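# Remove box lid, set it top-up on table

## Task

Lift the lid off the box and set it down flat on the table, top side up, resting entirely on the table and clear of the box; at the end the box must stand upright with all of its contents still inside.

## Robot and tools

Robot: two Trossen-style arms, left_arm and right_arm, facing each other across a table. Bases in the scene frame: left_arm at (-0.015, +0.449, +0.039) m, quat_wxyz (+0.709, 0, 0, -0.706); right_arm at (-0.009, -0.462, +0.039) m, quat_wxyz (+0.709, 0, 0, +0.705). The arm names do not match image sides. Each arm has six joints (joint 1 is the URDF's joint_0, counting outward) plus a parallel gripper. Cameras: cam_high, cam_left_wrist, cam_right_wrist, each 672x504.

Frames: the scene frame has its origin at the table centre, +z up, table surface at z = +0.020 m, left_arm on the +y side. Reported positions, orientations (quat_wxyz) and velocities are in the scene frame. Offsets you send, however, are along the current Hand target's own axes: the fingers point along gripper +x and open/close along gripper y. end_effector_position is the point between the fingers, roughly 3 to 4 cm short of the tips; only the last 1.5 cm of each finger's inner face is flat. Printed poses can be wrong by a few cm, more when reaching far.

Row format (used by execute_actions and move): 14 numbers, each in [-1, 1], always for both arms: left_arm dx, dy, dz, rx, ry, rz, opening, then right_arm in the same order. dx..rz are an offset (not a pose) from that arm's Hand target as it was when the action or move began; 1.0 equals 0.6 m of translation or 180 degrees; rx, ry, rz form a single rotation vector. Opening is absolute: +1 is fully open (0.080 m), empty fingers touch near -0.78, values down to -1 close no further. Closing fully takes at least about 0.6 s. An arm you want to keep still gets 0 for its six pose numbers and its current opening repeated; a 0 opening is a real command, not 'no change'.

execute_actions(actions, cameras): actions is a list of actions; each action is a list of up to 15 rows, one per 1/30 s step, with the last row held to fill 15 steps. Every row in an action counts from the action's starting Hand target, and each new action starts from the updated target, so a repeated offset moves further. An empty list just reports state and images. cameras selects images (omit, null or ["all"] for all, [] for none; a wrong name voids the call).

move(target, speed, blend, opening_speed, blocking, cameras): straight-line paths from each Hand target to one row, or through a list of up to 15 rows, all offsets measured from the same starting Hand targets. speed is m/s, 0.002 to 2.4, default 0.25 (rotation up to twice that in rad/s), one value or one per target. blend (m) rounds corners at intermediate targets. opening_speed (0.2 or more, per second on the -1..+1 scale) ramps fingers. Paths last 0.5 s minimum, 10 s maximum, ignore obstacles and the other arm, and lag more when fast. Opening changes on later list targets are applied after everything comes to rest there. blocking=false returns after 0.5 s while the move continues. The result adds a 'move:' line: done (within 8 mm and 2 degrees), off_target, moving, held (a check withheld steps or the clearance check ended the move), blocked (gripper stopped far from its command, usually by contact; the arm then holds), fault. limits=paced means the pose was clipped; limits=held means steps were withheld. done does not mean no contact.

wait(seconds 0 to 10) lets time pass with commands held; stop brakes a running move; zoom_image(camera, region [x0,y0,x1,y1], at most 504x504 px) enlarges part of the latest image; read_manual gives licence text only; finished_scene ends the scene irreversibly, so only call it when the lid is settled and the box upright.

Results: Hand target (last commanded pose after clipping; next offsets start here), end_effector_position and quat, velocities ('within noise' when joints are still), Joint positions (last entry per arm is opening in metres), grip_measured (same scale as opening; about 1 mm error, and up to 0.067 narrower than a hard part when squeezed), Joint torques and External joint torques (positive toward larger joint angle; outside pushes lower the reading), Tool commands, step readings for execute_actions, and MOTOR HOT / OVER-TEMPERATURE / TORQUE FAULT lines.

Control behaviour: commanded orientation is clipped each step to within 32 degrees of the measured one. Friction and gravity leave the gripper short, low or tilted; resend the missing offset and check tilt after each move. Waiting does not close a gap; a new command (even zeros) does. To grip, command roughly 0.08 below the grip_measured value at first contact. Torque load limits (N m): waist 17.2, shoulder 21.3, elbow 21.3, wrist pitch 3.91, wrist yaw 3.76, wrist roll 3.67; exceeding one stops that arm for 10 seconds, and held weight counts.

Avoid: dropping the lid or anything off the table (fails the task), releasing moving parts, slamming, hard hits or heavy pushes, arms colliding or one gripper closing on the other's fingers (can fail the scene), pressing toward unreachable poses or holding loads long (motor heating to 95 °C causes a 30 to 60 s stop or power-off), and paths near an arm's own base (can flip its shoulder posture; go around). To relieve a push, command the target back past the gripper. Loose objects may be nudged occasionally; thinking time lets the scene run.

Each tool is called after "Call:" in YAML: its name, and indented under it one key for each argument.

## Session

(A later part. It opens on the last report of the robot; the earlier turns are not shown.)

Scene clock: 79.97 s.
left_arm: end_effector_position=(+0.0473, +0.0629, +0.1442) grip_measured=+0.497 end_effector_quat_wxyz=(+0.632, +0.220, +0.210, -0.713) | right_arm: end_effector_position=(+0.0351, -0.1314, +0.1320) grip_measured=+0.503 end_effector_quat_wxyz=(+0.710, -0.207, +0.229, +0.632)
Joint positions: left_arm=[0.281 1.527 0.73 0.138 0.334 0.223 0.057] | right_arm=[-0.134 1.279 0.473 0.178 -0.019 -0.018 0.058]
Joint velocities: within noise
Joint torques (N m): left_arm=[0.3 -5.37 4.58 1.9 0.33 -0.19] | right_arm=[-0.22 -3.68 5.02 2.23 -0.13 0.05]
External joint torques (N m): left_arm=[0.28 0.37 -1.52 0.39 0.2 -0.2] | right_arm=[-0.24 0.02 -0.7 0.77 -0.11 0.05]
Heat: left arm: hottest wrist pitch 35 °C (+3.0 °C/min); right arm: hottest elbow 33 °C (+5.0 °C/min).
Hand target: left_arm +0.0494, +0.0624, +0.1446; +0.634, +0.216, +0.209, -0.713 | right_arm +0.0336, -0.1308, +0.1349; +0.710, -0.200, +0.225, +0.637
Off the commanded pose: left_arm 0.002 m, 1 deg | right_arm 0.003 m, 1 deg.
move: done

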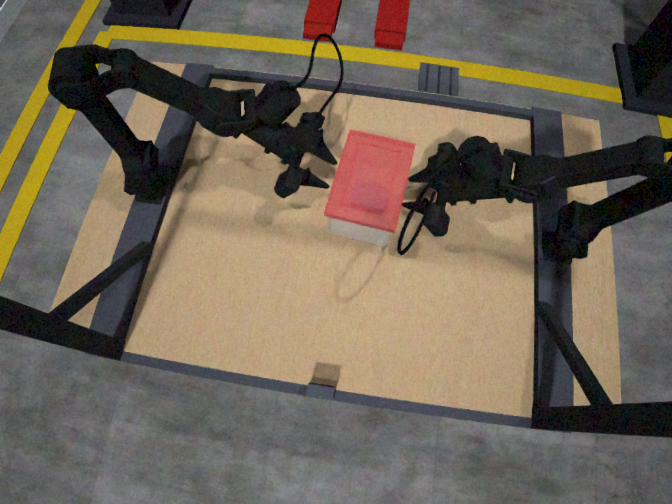

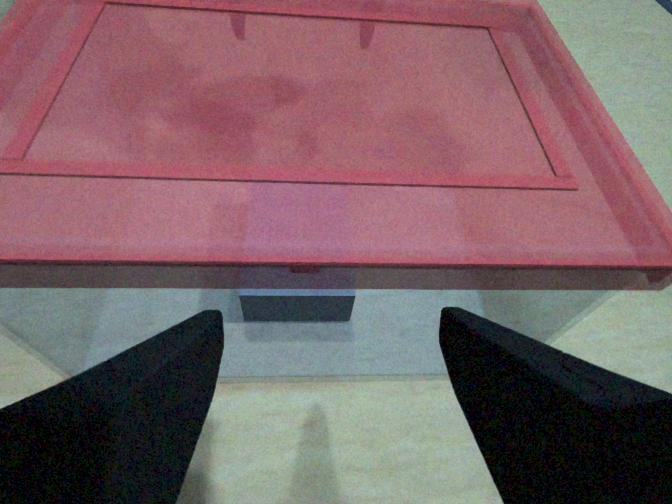

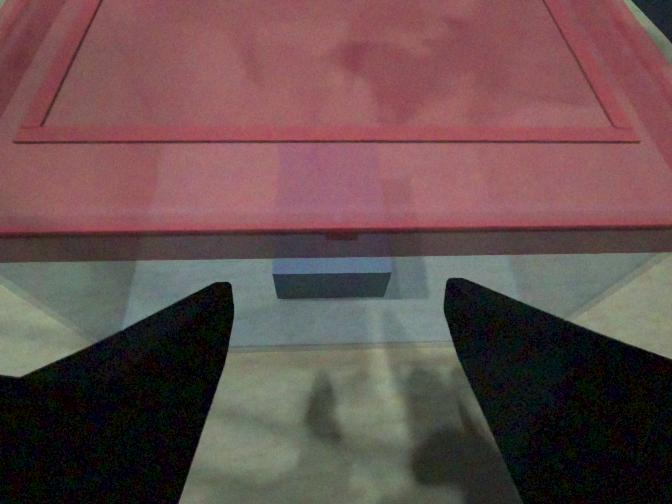

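Call:
move:
  target:
    - [0.0067,0.0127,-0.0096,0,0,0,0.5,0.0067,0,-0.0096,0,0,0,0.5]
    - [0.023,0.0127,0.002,0,0,0,0.5,0.023,0,0.002,0,0,0,0.5]
  speed: 0.06

Scene clock: 82.67 s.
left_arm: end_effector_position=(+0.0533, +0.0549, +0.1317) grip_measured=+0.497 end_effector_quat_wxyz=(+0.630, +0.219, +0.219, -0.712) | right_arm: end_effector_position=(+0.0356, -0.1277, +0.1164) grip_measured=+0.503 end_effector_quat_wxyz=(+0.708, -0.213, +0.237, +0.630)
Joint positions: left_arm=[0.295 1.596 0.749 0.171 0.347 0.223 0.057] | right_arm=[-0.134 1.35 0.464 0.236 -0.019 -0.018 0.058]
Joint velocities: within noise
Joint torques (N m): left_arm=[-0.23 -5.46 6.35 1.87 0.06 -0.05] | right_arm=[-0.08 -3.2 8.12 2.21 -0.08 0.08]
External joint torques (N m): left_arm=[-0.22 0.58 0.5 0.4 -0.08 -0.05] | right_arm=[-0.07 0.75 2.6 0.74 -0.07 0.08]
Heat: left arm: hottest wrist pitch 35 °C (+2.0 °C/min); right arm: hottest elbow 33 °C (+5.0 °C/min).
Hand target: left_arm +0.0555, +0.0496, +0.1375; +0.634, +0.216, +0.209, -0.713 | right_arm +0.0349, -0.1189, +0.1279; +0.710, -0.200, +0.225, +0.637
Off the commanded pose: left_arm 0.008 m, 1 deg | right_arm 0.015 m, 2 deg.
move: off_target (right_arm)

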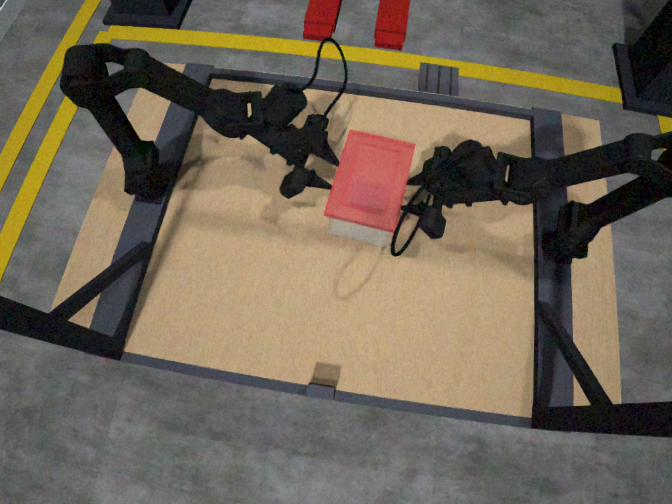

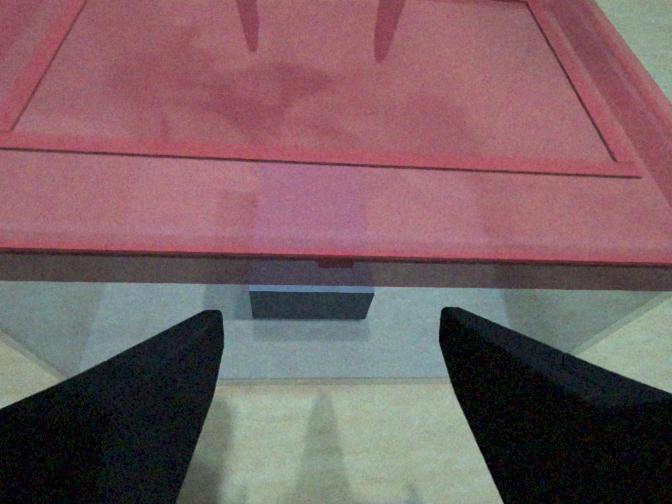

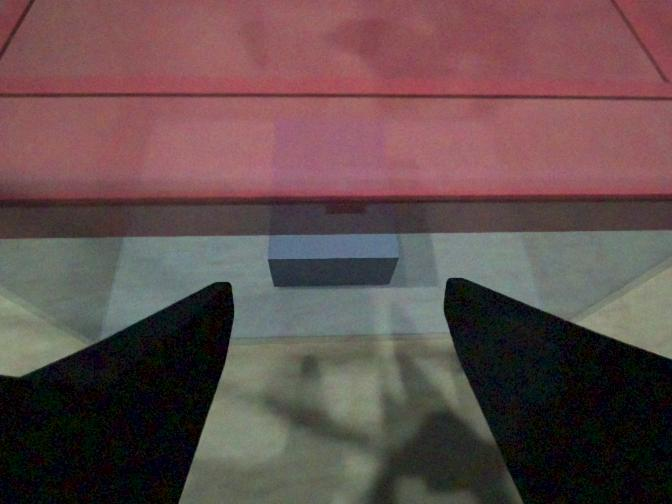

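Call:
move:
  target: [-0.001,0,0.0073,0,0,0,0.5,0.003,0,0.016,0,0,0,0.5]
  speed: 0.06

Scene clock: 86.13 s.
left_arm: end_effector_position=(+0.0547, +0.0519, +0.1361) grip_measured=+0.497 end_effector_quat_wxyz=(+0.632, +0.219, +0.216, -0.711) | right_arm: end_effector_position=(+0.0359, -0.1221, +0.1213) grip_measured=+0.503 end_effector_quat_wxyz=(+0.707, -0.214, +0.238, +0.631)
Joint positions: left_arm=[0.295 1.596 0.765 0.163 0.344 0.223 0.057] | right_arm=[-0.133 1.359 0.496 0.212 -0.019 -0.018 0.058]
Joint velocities: within noise
Joint torques (N m): left_arm=[-0.3 -5.8 6.42 1.18 0.05 -0.09] | right_arm=[-0.02 -3.31 9.17 1.8 -0.06 0.09]
External joint torques (N m): left_arm=[-0.31 0.27 0.51 -0.3 -0.08 -0.09] | right_arm=[-0.03 0.76 3.61 0.34 -0.05 0.09]
Heat: left arm: hottest wrist pitch 36 °C (+3.0 °C/min); right arm: hottest elbow 33 °C (+4.1 °C/min).
Hand target: left_arm +0.0553, +0.0476, +0.1415; +0.634, +0.216, +0.209, -0.713 | right_arm +0.0356, -0.1119, +0.1348; +0.710, -0.200, +0.225, +0.637
Off the commanded pose: left_arm 0.007 m, 1 deg | right_arm 0.017 m, 2 deg.
move: off_target (right_arm)

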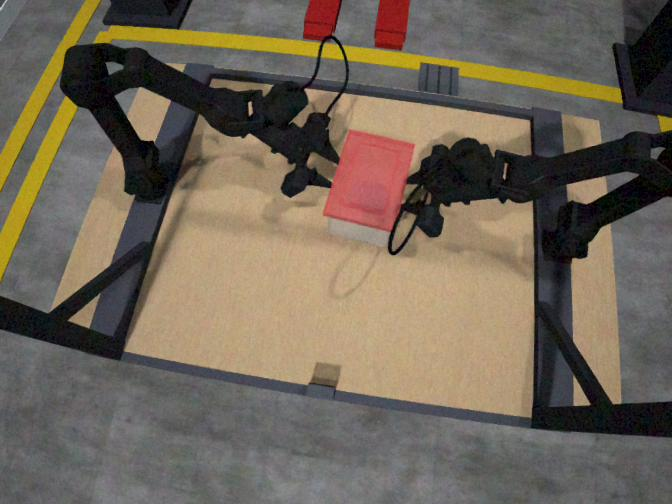

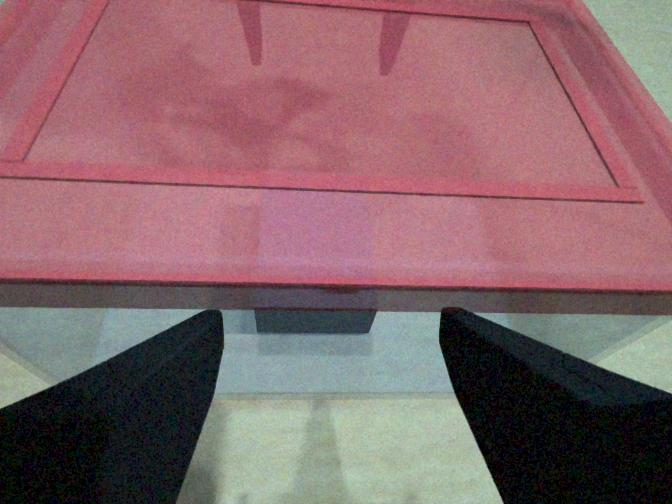

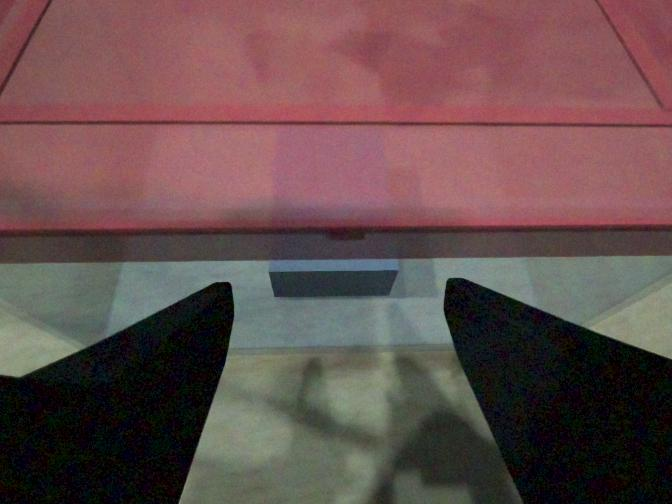

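Call:
move:
  target: [0,0,0,0,0,0,0.5,0.009,0,0.012,0,0,0,0.5]
  speed: 0.06
  cameras: ["cam_right_wrist"]

Scene clock: 88.20 s.
left_arm: end_effector_position=(+0.0553, +0.0530, +0.1354) grip_measured=+0.497 end_effector_quat_wxyz=(+0.630, +0.218, +0.218, -0.713) | right_arm: end_effector_position=(+0.0370, -0.1184, +0.1211) grip_measured=+0.503 end_effector_quat_wxyz=(+0.706, -0.217, +0.242, +0.629)
Joint positions: left_arm=[0.301 1.596 0.765 0.157 0.355 0.226 0.057] | right_arm=[-0.134 1.378 0.518 0.198 -0.019 -0.018 0.058]
Joint velocities: within noise
Joint torques (N m): left_arm=[-0.31 -5.8 6.43 1.62 -0.07 -0.09] | right_arm=[0.08 -2.42 10.59 2.31 -0.04 0.11]
External joint torques (N m): left_arm=[-0.37 0.28 0.53 0.15 -0.21 -0.09] | right_arm=[0.1 1.78 5.03 0.86 -0.04 0.1]
Heat: left arm: hottest wrist pitch 35 °C (+2.0 °C/min); right arm: hottest elbow 34 °C (+5.1 °C/min).
Hand target: left_arm +0.0553, +0.0476, +0.1415; +0.634, +0.216, +0.209, -0.713 | right_arm +0.0366, -0.1034, +0.1375; +0.710, -0.200, +0.225, +0.637
Off the commanded pose: left_arm 0.008 m, 1 deg | right_arm 0.022 m, 3 deg.
move: off_target (right_arm)
Images, in order (width x height): cam_right_wrist 672x504.

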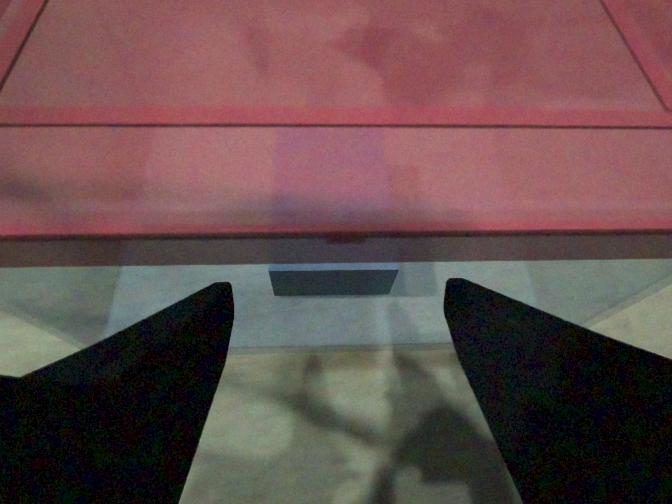

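Call:
move:
  target: [0,0,0,0,0,0,0.5,-0.018,0,0.009,0,0,0,0.5]
  speed: 0.06
  cameras: ["cam_right_wrist"]

Scene clock: 90.63 s.
left_arm: end_effector_position=(+0.0553, +0.0530, +0.1354) grip_measured=+0.497 end_effector_quat_wxyz=(+0.630, +0.218, +0.218, -0.713) | right_arm: end_effector_position=(+0.0368, -0.1194, +0.1278) grip_measured=+0.503 end_effector_quat_wxyz=(+0.705, -0.220, +0.245, +0.628)
Joint positions: left_arm=[0.301 1.596 0.765 0.157 0.355 0.226 0.057] | right_arm=[-0.134 1.353 0.539 0.143 -0.019 -0.018 0.058]
Joint velocities: within noise
Joint torques (N m): left_arm=[-0.29 -5.81 6.4 1.62 -0.06 -0.09] | right_arm=[-0.01 -5.34 9.39 1.78 -0.07 0.09]
External joint torques (N m): left_arm=[-0.28 0.27 0.52 0.15 -0.2 -0.09] | right_arm=[-0.05 -1.2 3.71 0.35 -0.05 0.09]
Heat: left arm: hottest wrist pitch 35 °C (+2.0 °C/min); right arm: hottest elbow 34 °C (+5.0 °C/min).
Hand target: left_arm +0.0553, +0.0476, +0.1415; +0.634, +0.216, +0.209, -0.713 | right_arm +0.0360, -0.1091, +0.1482; +0.710, -0.200, +0.225, +0.637
Off the commanded pose: left_arm 0.008 m, 1 deg | right_arm 0.023 m, 3 deg.
move: off_target (right_arm)
Images, in order (width x height): cam_right_wrist 672x504.

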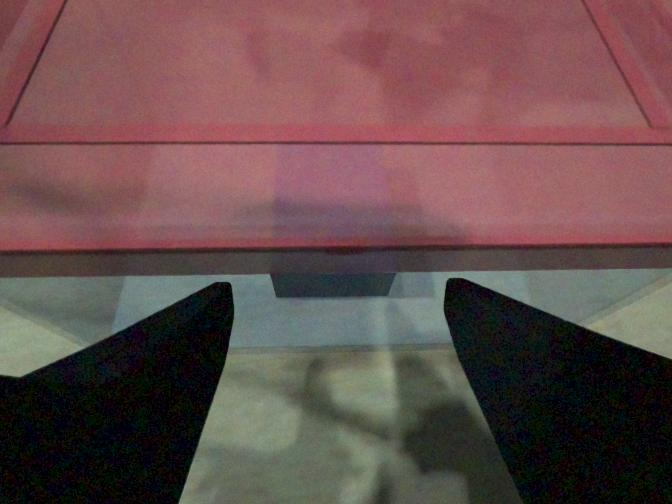

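Call:
move:
  target: [-0.010,0,0.0235,0,0,0,0.5,-0.014,0,0.0205,0,0,0,0.5]
  speed: 0.05

Scene clock: 93.03 s.
left_arm: end_effector_position=(+0.0551, +0.0526, +0.1373) grip_measured=+0.497 end_effector_quat_wxyz=(+0.627, +0.228, +0.230, -0.709) | right_arm: end_effector_position=(+0.0368, -0.1196, +0.1393) grip_measured=+0.503 end_effector_quat_wxyz=(+0.704, -0.223, +0.248, +0.627)
Joint positions: left_arm=[0.297 1.595 0.799 0.089 0.344 0.229 0.057] | right_arm=[-0.134 1.322 0.577 0.065 -0.019 -0.018 0.058]
Joint velocities: within noise
Joint torques (N m): left_arm=[-0.3 -8.58 7.56 1.55 0.03 -0.16] | right_arm=[-0.03 -5.67 9.97 1.88 -0.07 0.09]
External joint torques (N m): left_arm=[-0.34 -2.43 1.59 0.11 -0.1 -0.17] | right_arm=[-0.03 -1.57 4.12 0.45 -0.05 0.09]
Heat: left arm: hottest wrist pitch 36 °C (+3.0 °C/min); right arm: hottest elbow 34 °C (+5.1 °C/min).
Hand target: left_arm +0.0553, +0.0445, +0.1564; +0.634, +0.216, +0.209, -0.713 | right_arm +0.0360, -0.1089, +0.1631; +0.710, -0.200, +0.225, +0.637
Off the commanded pose: left_arm 0.021 m, 3 deg | right_arm 0.026 m, 4 deg.
move: off_target (left_arm, right_arm)

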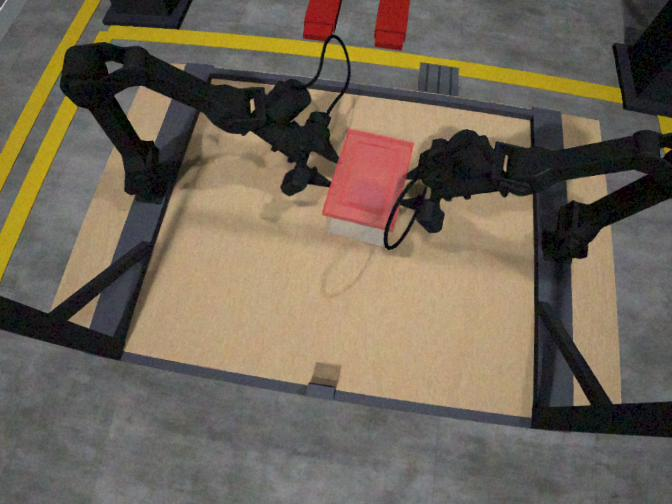

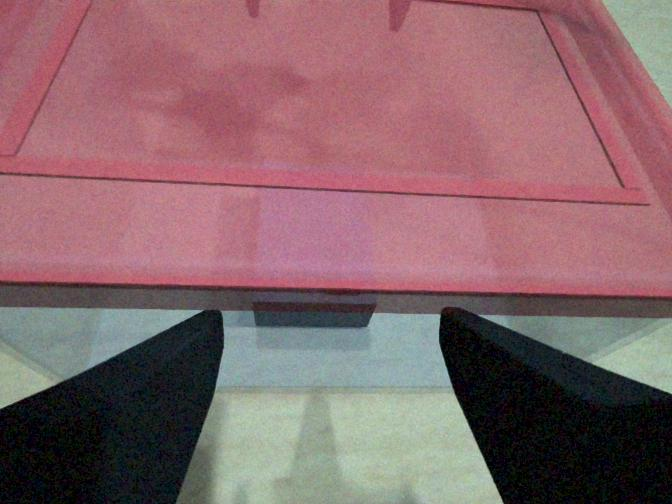

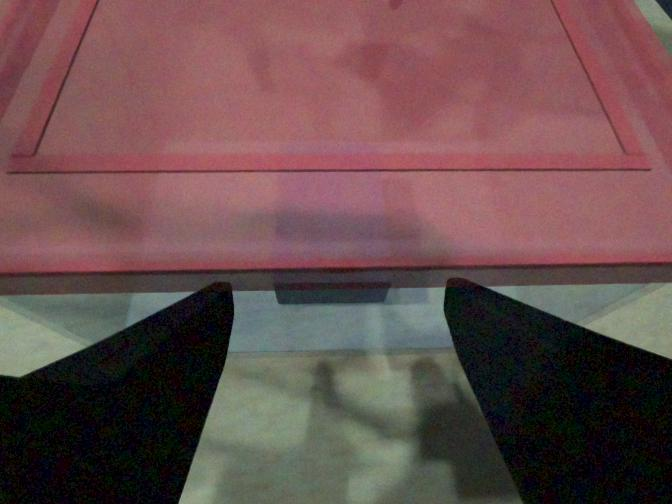

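Call:
zoom_image:
  camera: "cam_high"
  region: [290, 110, 450, 260]

Call:
zoom_image:
  camera: "cam_right_wrist"
  region: [180, 230, 360, 365]

Scaled by 3.150.

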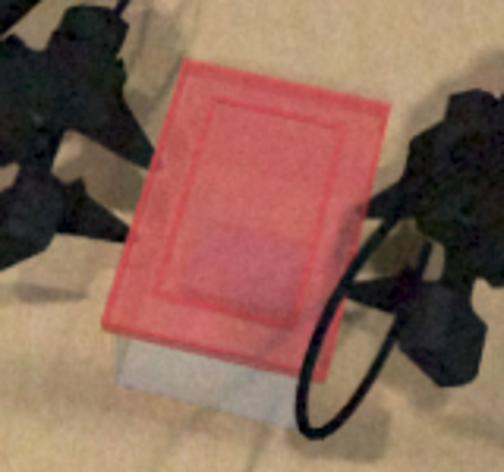

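Scaled by 2.800.

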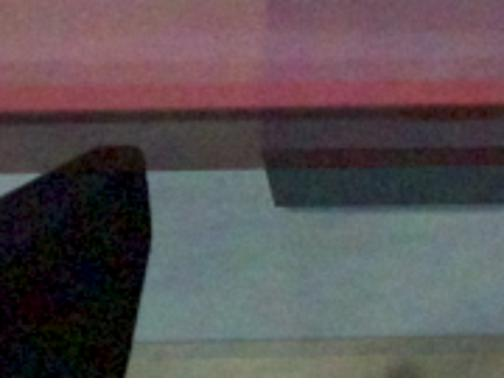

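Call:
move:
  target: [-0.018,0,0.018,0,0,0,0.5,-0.018,0,0.018,0,0,0,0.5]
  speed: 0.05

Scene clock: 98.27 s.
left_arm: end_effector_position=(+0.0553, +0.0564, +0.1460) grip_measured=+0.497 end_effector_quat_wxyz=(+0.626, +0.232, +0.238, -0.705) | right_arm: end_effector_position=(+0.0362, -0.1240, +0.1509) grip_measured=+0.503 end_effector_quat_wxyz=(+0.703, -0.226, +0.252, +0.626)
Joint positions: left_arm=[0.298 1.564 0.822 0.017 0.34 0.229 0.057] | right_arm=[-0.134 1.278 0.607 -0.02 -0.019 -0.018 0.058]
Joint velocities: within noise
Joint torques (N m): left_arm=[0.09 -9.52 8.41 1.77 0.34 -0.06] | right_arm=[-0.06 -5.48 10.98 2.19 -0.08 0.08]
External joint torques (N m): left_arm=[0.09 -3.48 2.31 0.34 0.19 -0.06] | right_arm=[-0.05 -1.52 5 0.77 -0.07 0.08]
Heat: left arm: hottest elbow 36 °C (+5.1 °C/min); right arm: hottest elbow 35 °C (+5.1 °C/min).
Hand target: left_arm +0.0560, +0.0471, +0.1715; +0.634, +0.216, +0.209, -0.713 | right_arm +0.0358, -0.1115, +0.1781; +0.710, -0.200, +0.225, +0.637
Off the commanded pose: left_arm 0.027 m, 4 deg | right_arm 0.030 m, 5 deg.
move: off_target (left_arm, right_arm)

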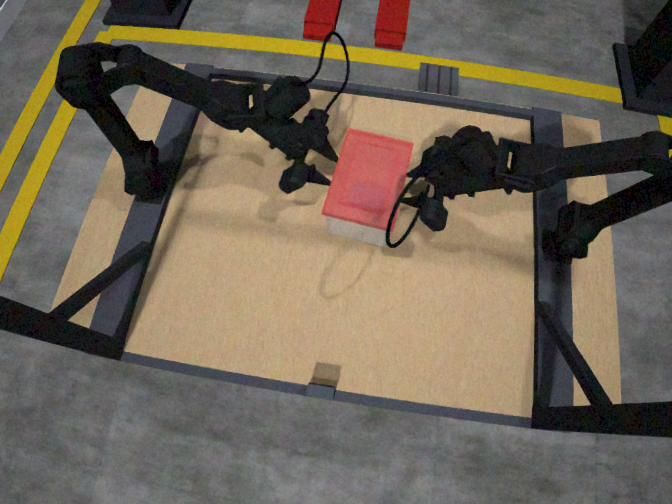

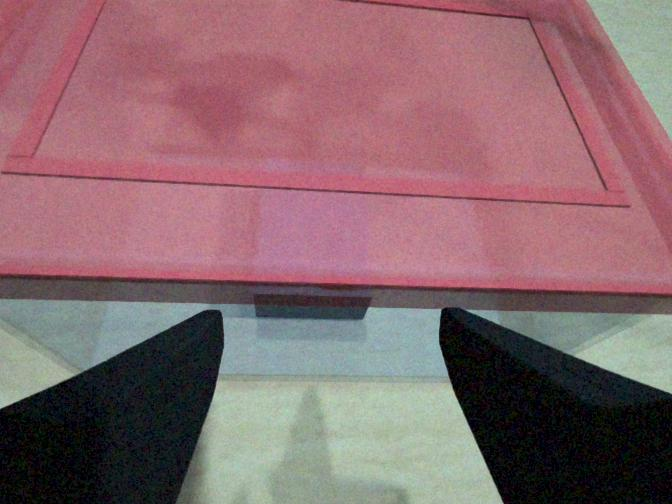

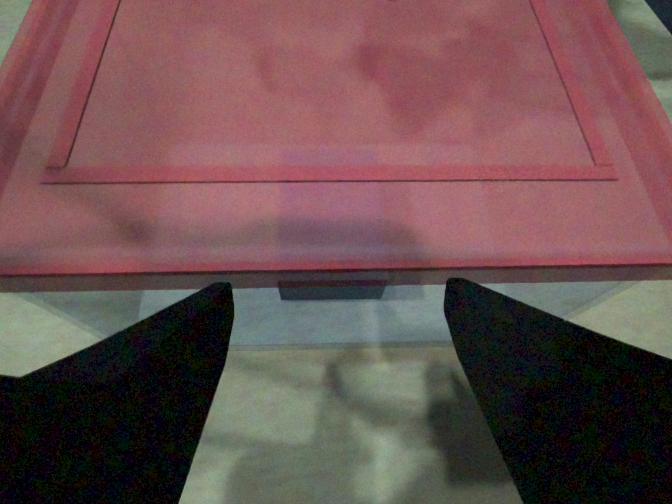

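Call:
move:
  target:
    - [-0.004,0,-0.020,0,0,0,0.5,-0.041,0,-0.029,0,0,0,0.5]
    - [0.015,0,-0.006,0,0,0,0.5,-0.041,0,-0.029,0,0,0,0.5]
  speed: 0.06

Scene clock: 106.10 s.
left_arm: end_effector_position=(+0.0563, +0.0511, +0.1515) grip_measured=+0.497 end_effector_quat_wxyz=(+0.631, +0.224, +0.226, -0.707) | right_arm: end_effector_position=(+0.0334, -0.1400, +0.1757) grip_measured=+0.503 end_effector_quat_wxyz=(+0.711, -0.205, +0.227, +0.634)
Joint positions: left_arm=[0.297 1.567 0.826 0.048 0.34 0.223 0.057] | right_arm=[-0.133 1.132 0.574 -0.064 -0.019 -0.018 0.058]
Joint velocities: within noise
Joint torques (N m): left_arm=[-0.37 -5.82 7.7 2.28 0.08 -0.21] | right_arm=[-0.27 -3.96 5.56 1.48 -0.18 0.02]
External joint torques (N m): left_arm=[-0.34 0.32 1.55 0.82 -0.07 -0.21] | right_arm=[-0.27 -0.71 -0.72 0 -0.17 0.02]
Heat: left arm: hottest elbow 37 °C (+6.1 °C/min); right arm: hottest elbow 35 °C (+5.1 °C/min).
Hand target: left_arm +0.0552, +0.0418, +0.1634; +0.634, +0.216, +0.209, -0.713 | right_arm +0.0325, -0.1415, +0.1780; +0.710, -0.200, +0.225, +0.637
Off the commanded pose: left_arm 0.015 m, 2 deg | right_arm 0.003 m, 1 deg.
move: off_target (left_arm)

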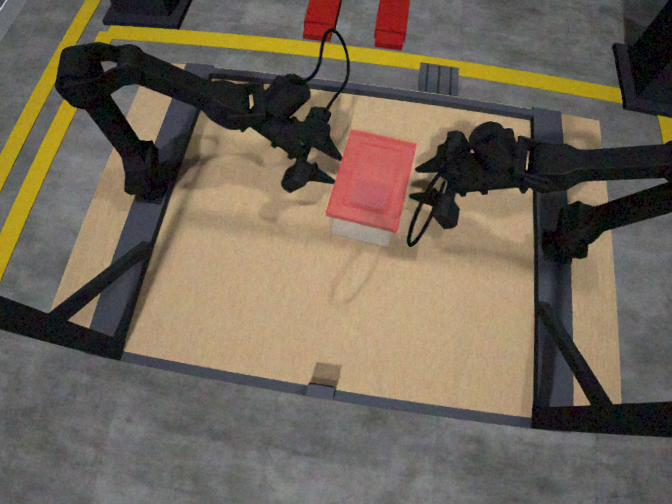

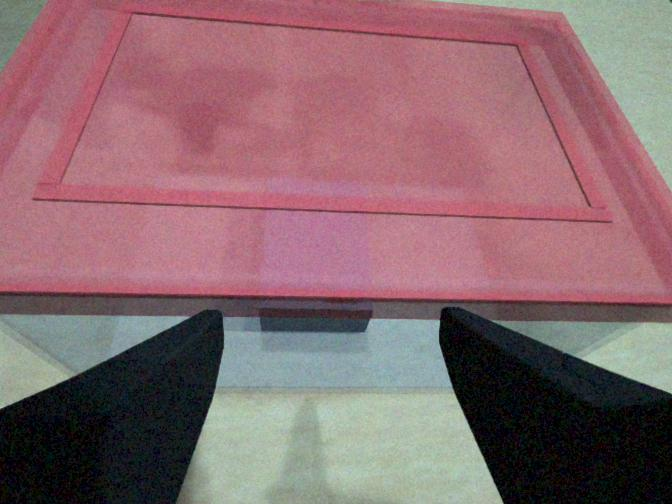

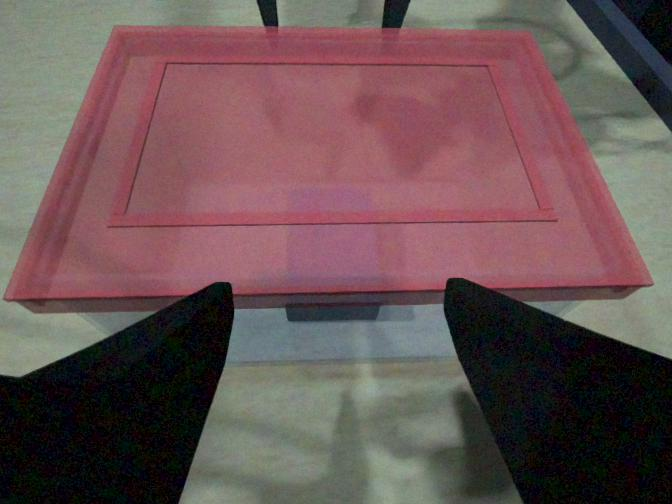

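Call:
move:
  target: [-0.022,0,0.031,0,0,0,0.5,0,0,0,0,0,0,0.5]
  speed: 0.05

Scene clock: 107.90 s.
left_arm: end_effector_position=(+0.0568, +0.0507, +0.1597) grip_measured=+0.497 end_effector_quat_wxyz=(+0.627, +0.233, +0.238, -0.705) | right_arm: end_effector_position=(+0.0334, -0.1400, +0.1757) grip_measured=+0.503 end_effector_quat_wxyz=(+0.711, -0.205, +0.227, +0.634)
Joint positions: left_arm=[0.297 1.56 0.878 -0.044 0.337 0.229 0.057] | right_arm=[-0.133 1.132 0.574 -0.064 -0.019 -0.018 0.058]
Joint velocities: within noise
Joint torques (N m): left_arm=[-0.22 -9.76 8.48 1.73 0.27 -0.16] | right_arm=[-0.26 -3.96 5.57 1.48 -0.18 0.02]
External joint torques (N m): left_arm=[-0.27 -3.58 2.2 0.29 0.13 -0.17] | right_arm=[-0.24 -0.7 -0.71 0 -0.17 0.02]
Heat: left arm: hottest elbow 37 °C (+5.0 °C/min); right arm: hottest elbow 35 °C (+5.0 °C/min).
Hand target: left_arm +0.0558, +0.0419, +0.1862; +0.634, +0.216, +0.209, -0.713 | right_arm +0.0325, -0.1415, +0.1780; +0.710, -0.200, +0.225, +0.637
Off the commanded pose: left_arm 0.028 m, 4 deg | right_arm 0.003 m, 1 deg.
move: off_target (left_arm)

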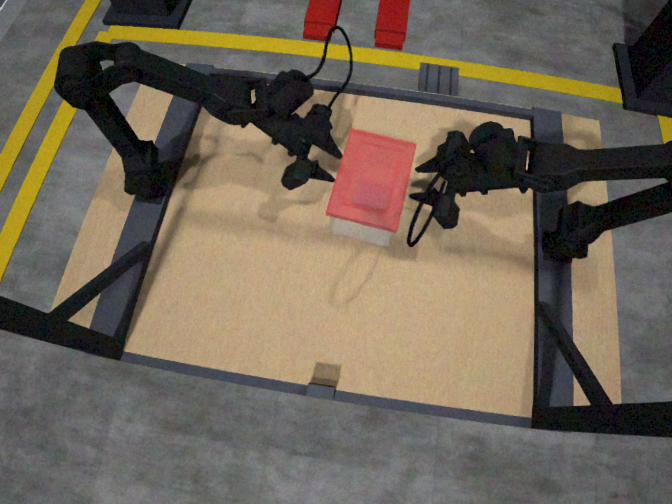

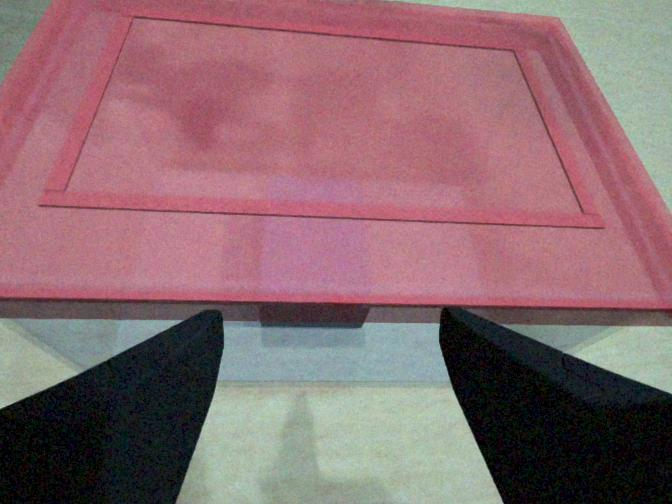

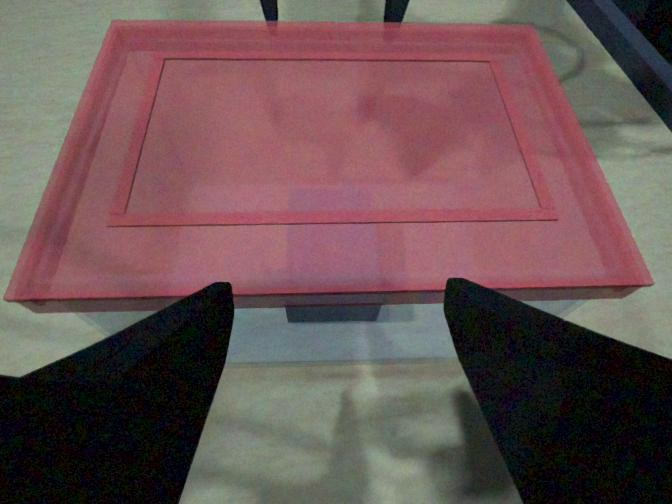

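Call:
move:
  target: [-0.020,0,0.028,0,0,0,0.5,0,0,0,0,0,0,0.5]
  speed: 0.05

Call:
zoom_image:
  camera: "cam_high"
  region: [290, 110, 450, 260]

Scene clock: 110.27 s.
left_arm: end_effector_position=(+0.0574, +0.0446, +0.1931) grip_measured=+0.497 end_effector_quat_wxyz=(+0.632, +0.223, +0.224, -0.708) | right_arm: end_effector_position=(+0.0334, -0.1400, +0.1757) grip_measured=+0.503 end_effector_quat_wxyz=(+0.711, -0.205, +0.227, +0.634)
Joint positions: left_arm=[0.294 1.521 0.958 -0.124 0.337 0.222 0.057] | right_arm=[-0.133 1.132 0.574 -0.064 -0.019 -0.018 0.058]
Joint velocities: within noise
Joint torques (N m): left_arm=[-0.07 -8.27 7.09 1.16 0.31 -0.08] | right_arm=[-0.27 -3.97 5.6 1.48 -0.18 0.02]
External joint torques (N m): left_arm=[-0.11 -2.2 0.62 -0.3 0.18 -0.09] | right_arm=[-0.27 -0.74 -0.66 0 -0.17 0.02]
Heat: left arm: hottest elbow 38 °C (+6.1 °C/min); right arm: hottest elbow 35 °C (+5.1 °C/min).
Hand target: left_arm +0.0563, +0.0421, +0.2068; +0.634, +0.216, +0.209, -0.713 | right_arm +0.0325, -0.1415, +0.1780; +0.710, -0.200, +0.225, +0.637
Off the commanded pose: left_arm 0.014 m, 2 deg | right_arm 0.003 m, 1 deg.
move: off_target (left_arm)

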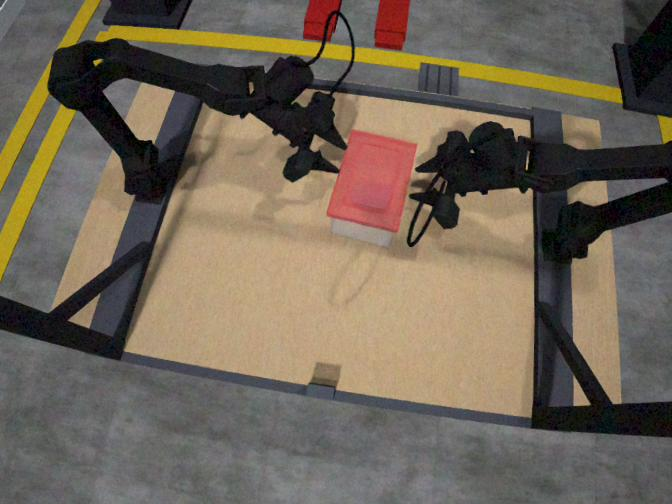

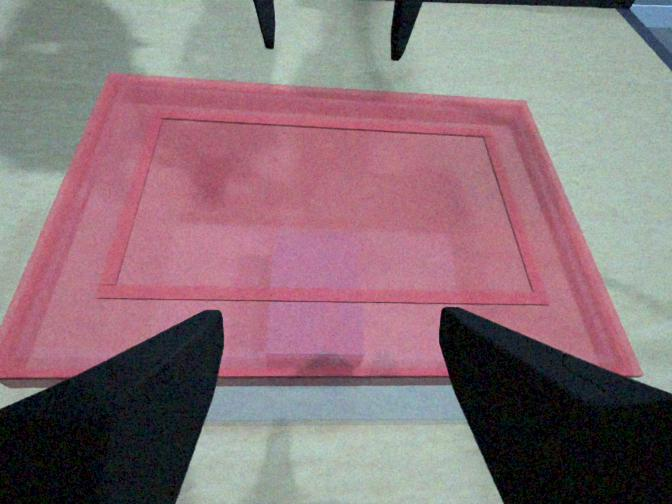

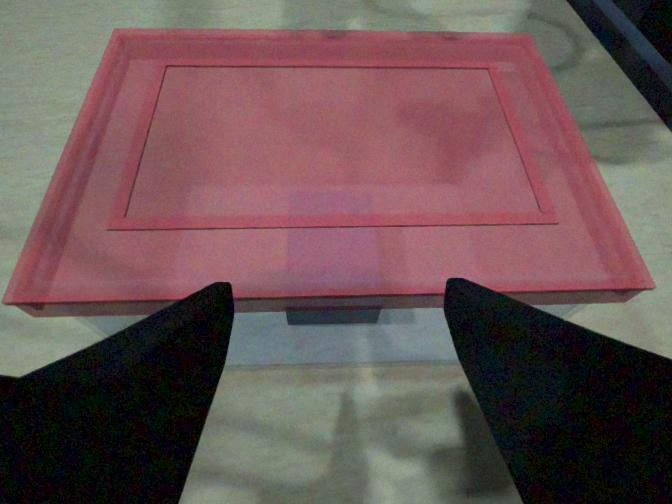

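Scaled by 3.150.

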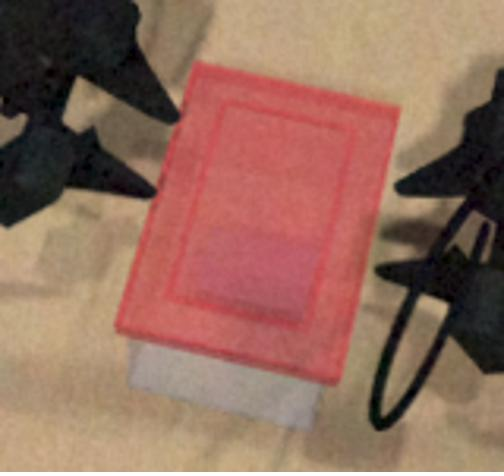

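Call:
move:
  target:
    - [-0.045,0,-0.0316,0,0,0,0.5,0,0,0,0,0,0,0.5]
    - [0.019,0,-0.123,0,0,0,0.5,0,0,0,0,0,0,0.5]
    - [0.0547,0,-0.098,0,0,0,0.5,0,0,0,0,0,0,0.5]
  speed: 0.1

Call:
zoom_image:
  camera: "cam_left_wrist"
  region: [160, 270, 280, 360]

Scene clock: 123.70 s.
left_arm: end_effector_position=(+0.0530, +0.0545, +0.1333) grip_measured=+0.497 end_effector_quat_wxyz=(+0.630, +0.222, +0.218, -0.712) | right_arm: end_effector_position=(+0.0334, -0.1400, +0.1757) grip_measured=+0.503 end_effector_quat_wxyz=(+0.711, -0.205, +0.227, +0.634)
Joint positions: left_arm=[0.294 1.593 0.756 0.16 0.346 0.228 0.057] | right_arm=[-0.133 1.132 0.574 -0.064 -0.019 -0.018 0.058]
Joint velocities: within noise
Joint torques (N m): left_arm=[-0.12 -5.46 6.38 1.88 0.06 -0.19] | right_arm=[-0.26 -3.96 5.59 1.48 -0.17 0.01]
External joint torques (N m): left_arm=[-0.16 0.59 0.51 0.42 -0.07 -0.19] | right_arm=[-0.26 -0.72 -0.66 0.01 -0.16 0.01]
Heat: left arm: hottest elbow 39 °C (+5.0 °C/min); right arm: hottest elbow 35 °C (+3.0 °C/min).
Hand target: left_arm +0.0554, +0.0490, +0.1398; +0.634, +0.216, +0.209, -0.713 | right_arm +0.0325, -0.1415, +0.1780; +0.710, -0.200, +0.225, +0.637
Off the commanded pose: left_arm 0.009 m, 1 deg | right_arm 0.003 m, 1 deg.
move: off_target (left_arm)

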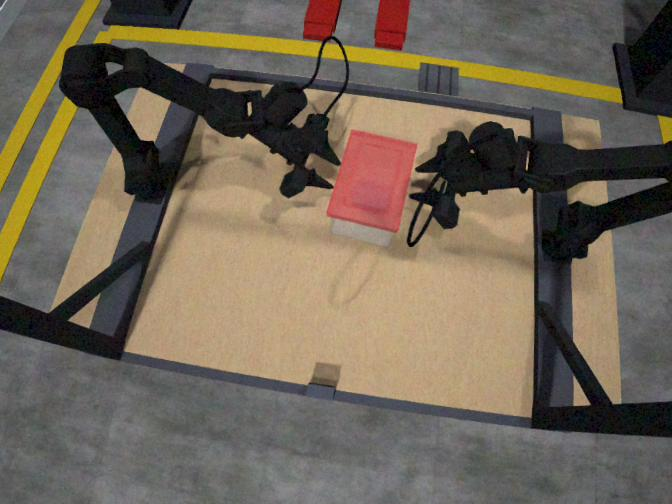

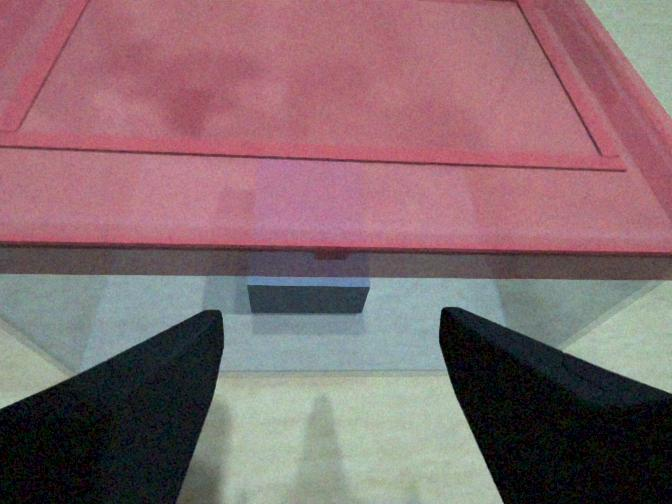

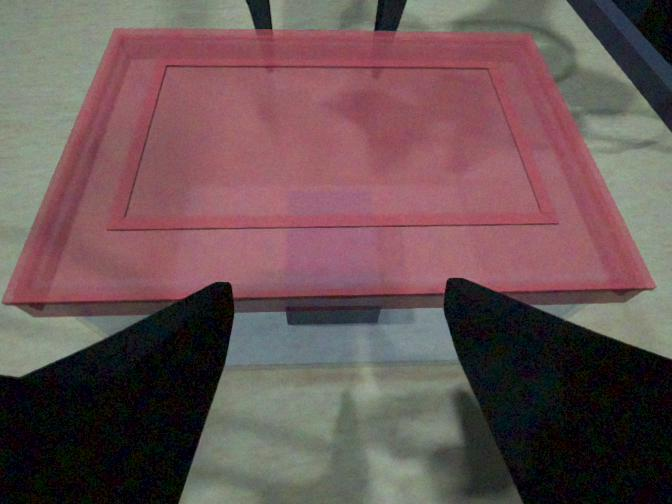

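Scaled by 4.200.

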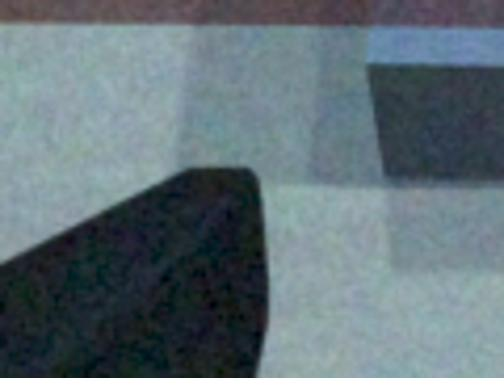

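Call:
move:
  target:
    - [0.009,0,0.006,0,0,0,0.5,0,0,0,0,0,0,0.5]
    - [-0.015,0,0.041,0,0,0,0.5,0,0,0,0,0,0,0.5]
  speed: 0.05

Call:
zoom_image:
  camera: "cam_left_wrist"
  region: [160, 270, 280, 360]

Call:
zoom_image:
  camera: "cam_right_wrist"
  region: [0, 270, 200, 380]

Scene clock: 126.43 s.
left_arm: end_effector_position=(+0.0566, +0.0488, +0.1469) grip_measured=+0.497 end_effector_quat_wxyz=(+0.630, +0.227, +0.229, -0.707) | right_arm: end_effector_position=(+0.0334, -0.1400, +0.1757) grip_measured=+0.503 end_effector_quat_wxyz=(+0.711, -0.205, +0.227, +0.634)
Joint positions: left_arm=[0.295 1.587 0.832 0.053 0.338 0.225 0.057] | right_arm=[-0.133 1.132 0.574 -0.064 -0.019 -0.018 0.058]
Joint velocities: within noise
Joint torques (N m): left_arm=[-0.18 -8.82 7.34 1.41 0.17 -0.17] | right_arm=[-0.26 -3.95 5.58 1.48 -0.18 0.02]
External joint torques (N m): left_arm=[-0.21 -2.63 1.24 -0.04 0.03 -0.17] | right_arm=[-0.22 -0.71 -0.65 0.01 -0.18 0.01]
Heat: left arm: hottest elbow 39 °C (+4.0 °C/min); right arm: hottest elbow 35 °C (+3.0 °C/min).
Hand target: left_arm +0.0553, +0.0422, +0.1652; +0.634, +0.216, +0.209, -0.713 | right_arm +0.0325, -0.1415, +0.1780; +0.710, -0.200, +0.225, +0.637
Off the commanded pose: left_arm 0.019 m, 3 deg | right_arm 0.003 m, 1 deg.
move: off_target (left_arm)

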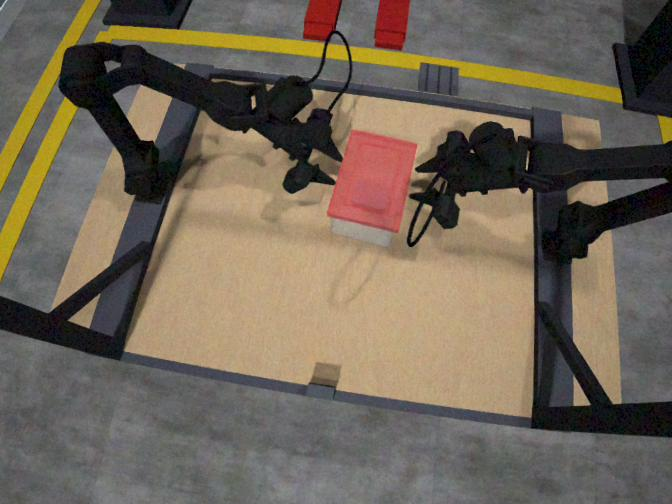

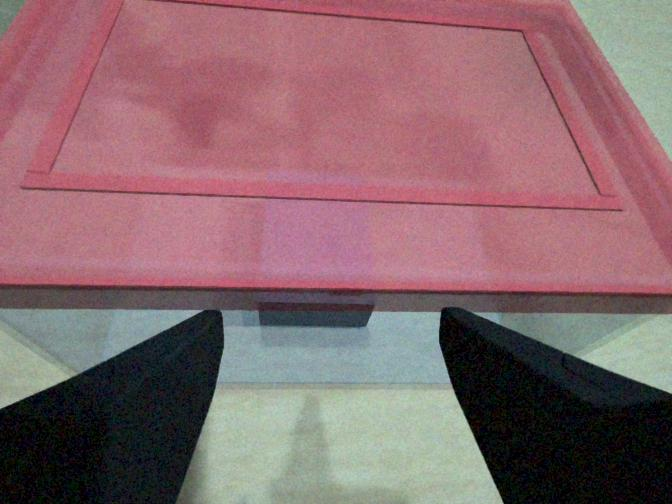

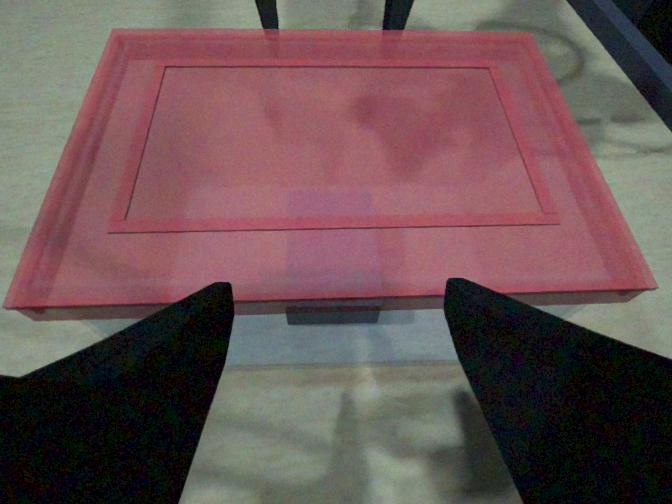

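Scaled by 4.200.

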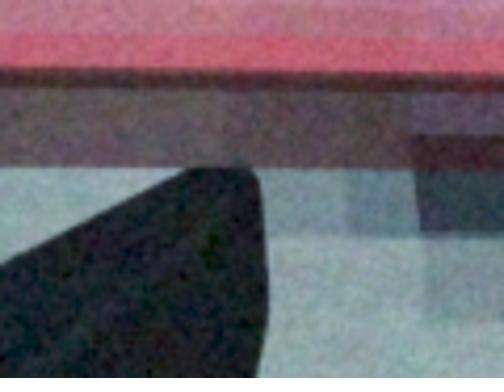

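Scaled by 2.520.

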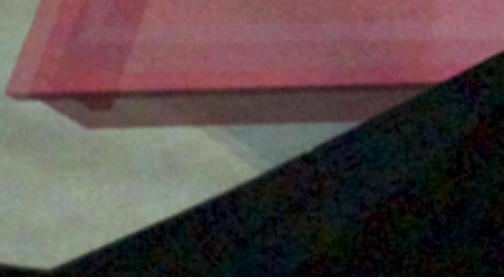

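Call:
move:
  target: [-0.017,0,0.026,0,0,0,0.5,0,0,0,0,0,0,0.5]
  speed: 0.03

Call:
zoom_image:
  camera: "cam_left_wrist"
  region: [120, 250, 320, 400]

Scene clock: 129.23 s.
left_arm: end_effector_position=(+0.0570, +0.0481, +0.1637) grip_measured=+0.497 end_effector_quat_wxyz=(+0.630, +0.227, +0.232, -0.706) | right_arm: end_effector_position=(+0.0334, -0.1400, +0.1757) grip_measured=+0.503 end_effector_quat_wxyz=(+0.711, -0.205, +0.227, +0.634)
Joint positions: left_arm=[0.295 1.558 0.881 -0.03 0.337 0.222 0.057] | right_arm=[-0.133 1.132 0.574 -0.064 -0.019 -0.018 0.058]
Joint velocities: within noise
Joint torques (N m): left_arm=[-0.14 -8.92 7.81 1.55 0.22 -0.13] | right_arm=[-0.27 -3.96 5.57 1.49 -0.18 0.02]
External joint torques (N m): left_arm=[-0.11 -2.76 1.55 0.1 0.07 -0.14] | right_arm=[-0.28 -0.74 -0.64 0.03 -0.17 0.01]
Heat: left arm: hottest elbow 39 °C (+4.1 °C/min); right arm: hottest elbow 35 °C (+2.0 °C/min).
Hand target: left_arm +0.0557, +0.0416, +0.1838; +0.634, +0.216, +0.209, -0.713 | right_arm +0.0325, -0.1415, +0.1780; +0.710, -0.200, +0.225, +0.637
Off the commanded pose: left_arm 0.021 m, 3 deg | right_arm 0.003 m, 1 deg.
move: off_target (left_arm)

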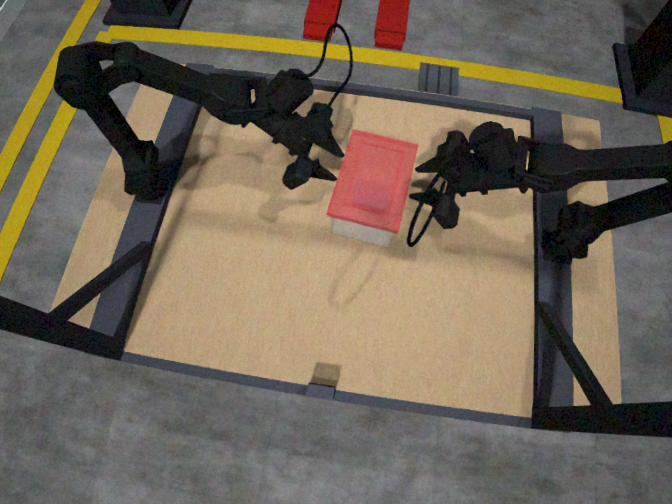

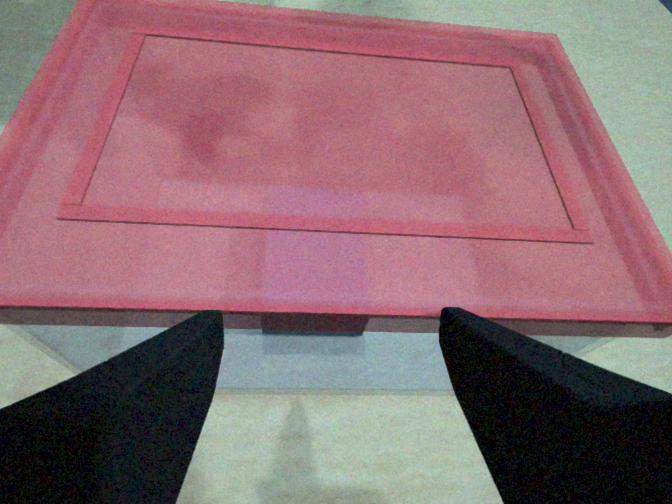

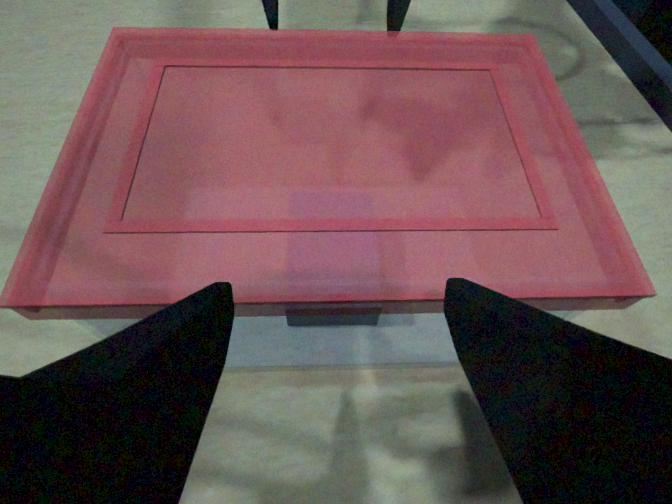

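Scaled by 2.520.

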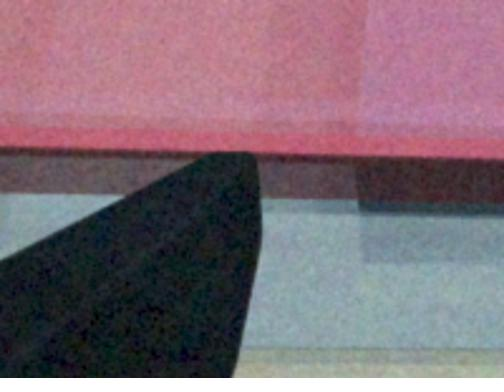

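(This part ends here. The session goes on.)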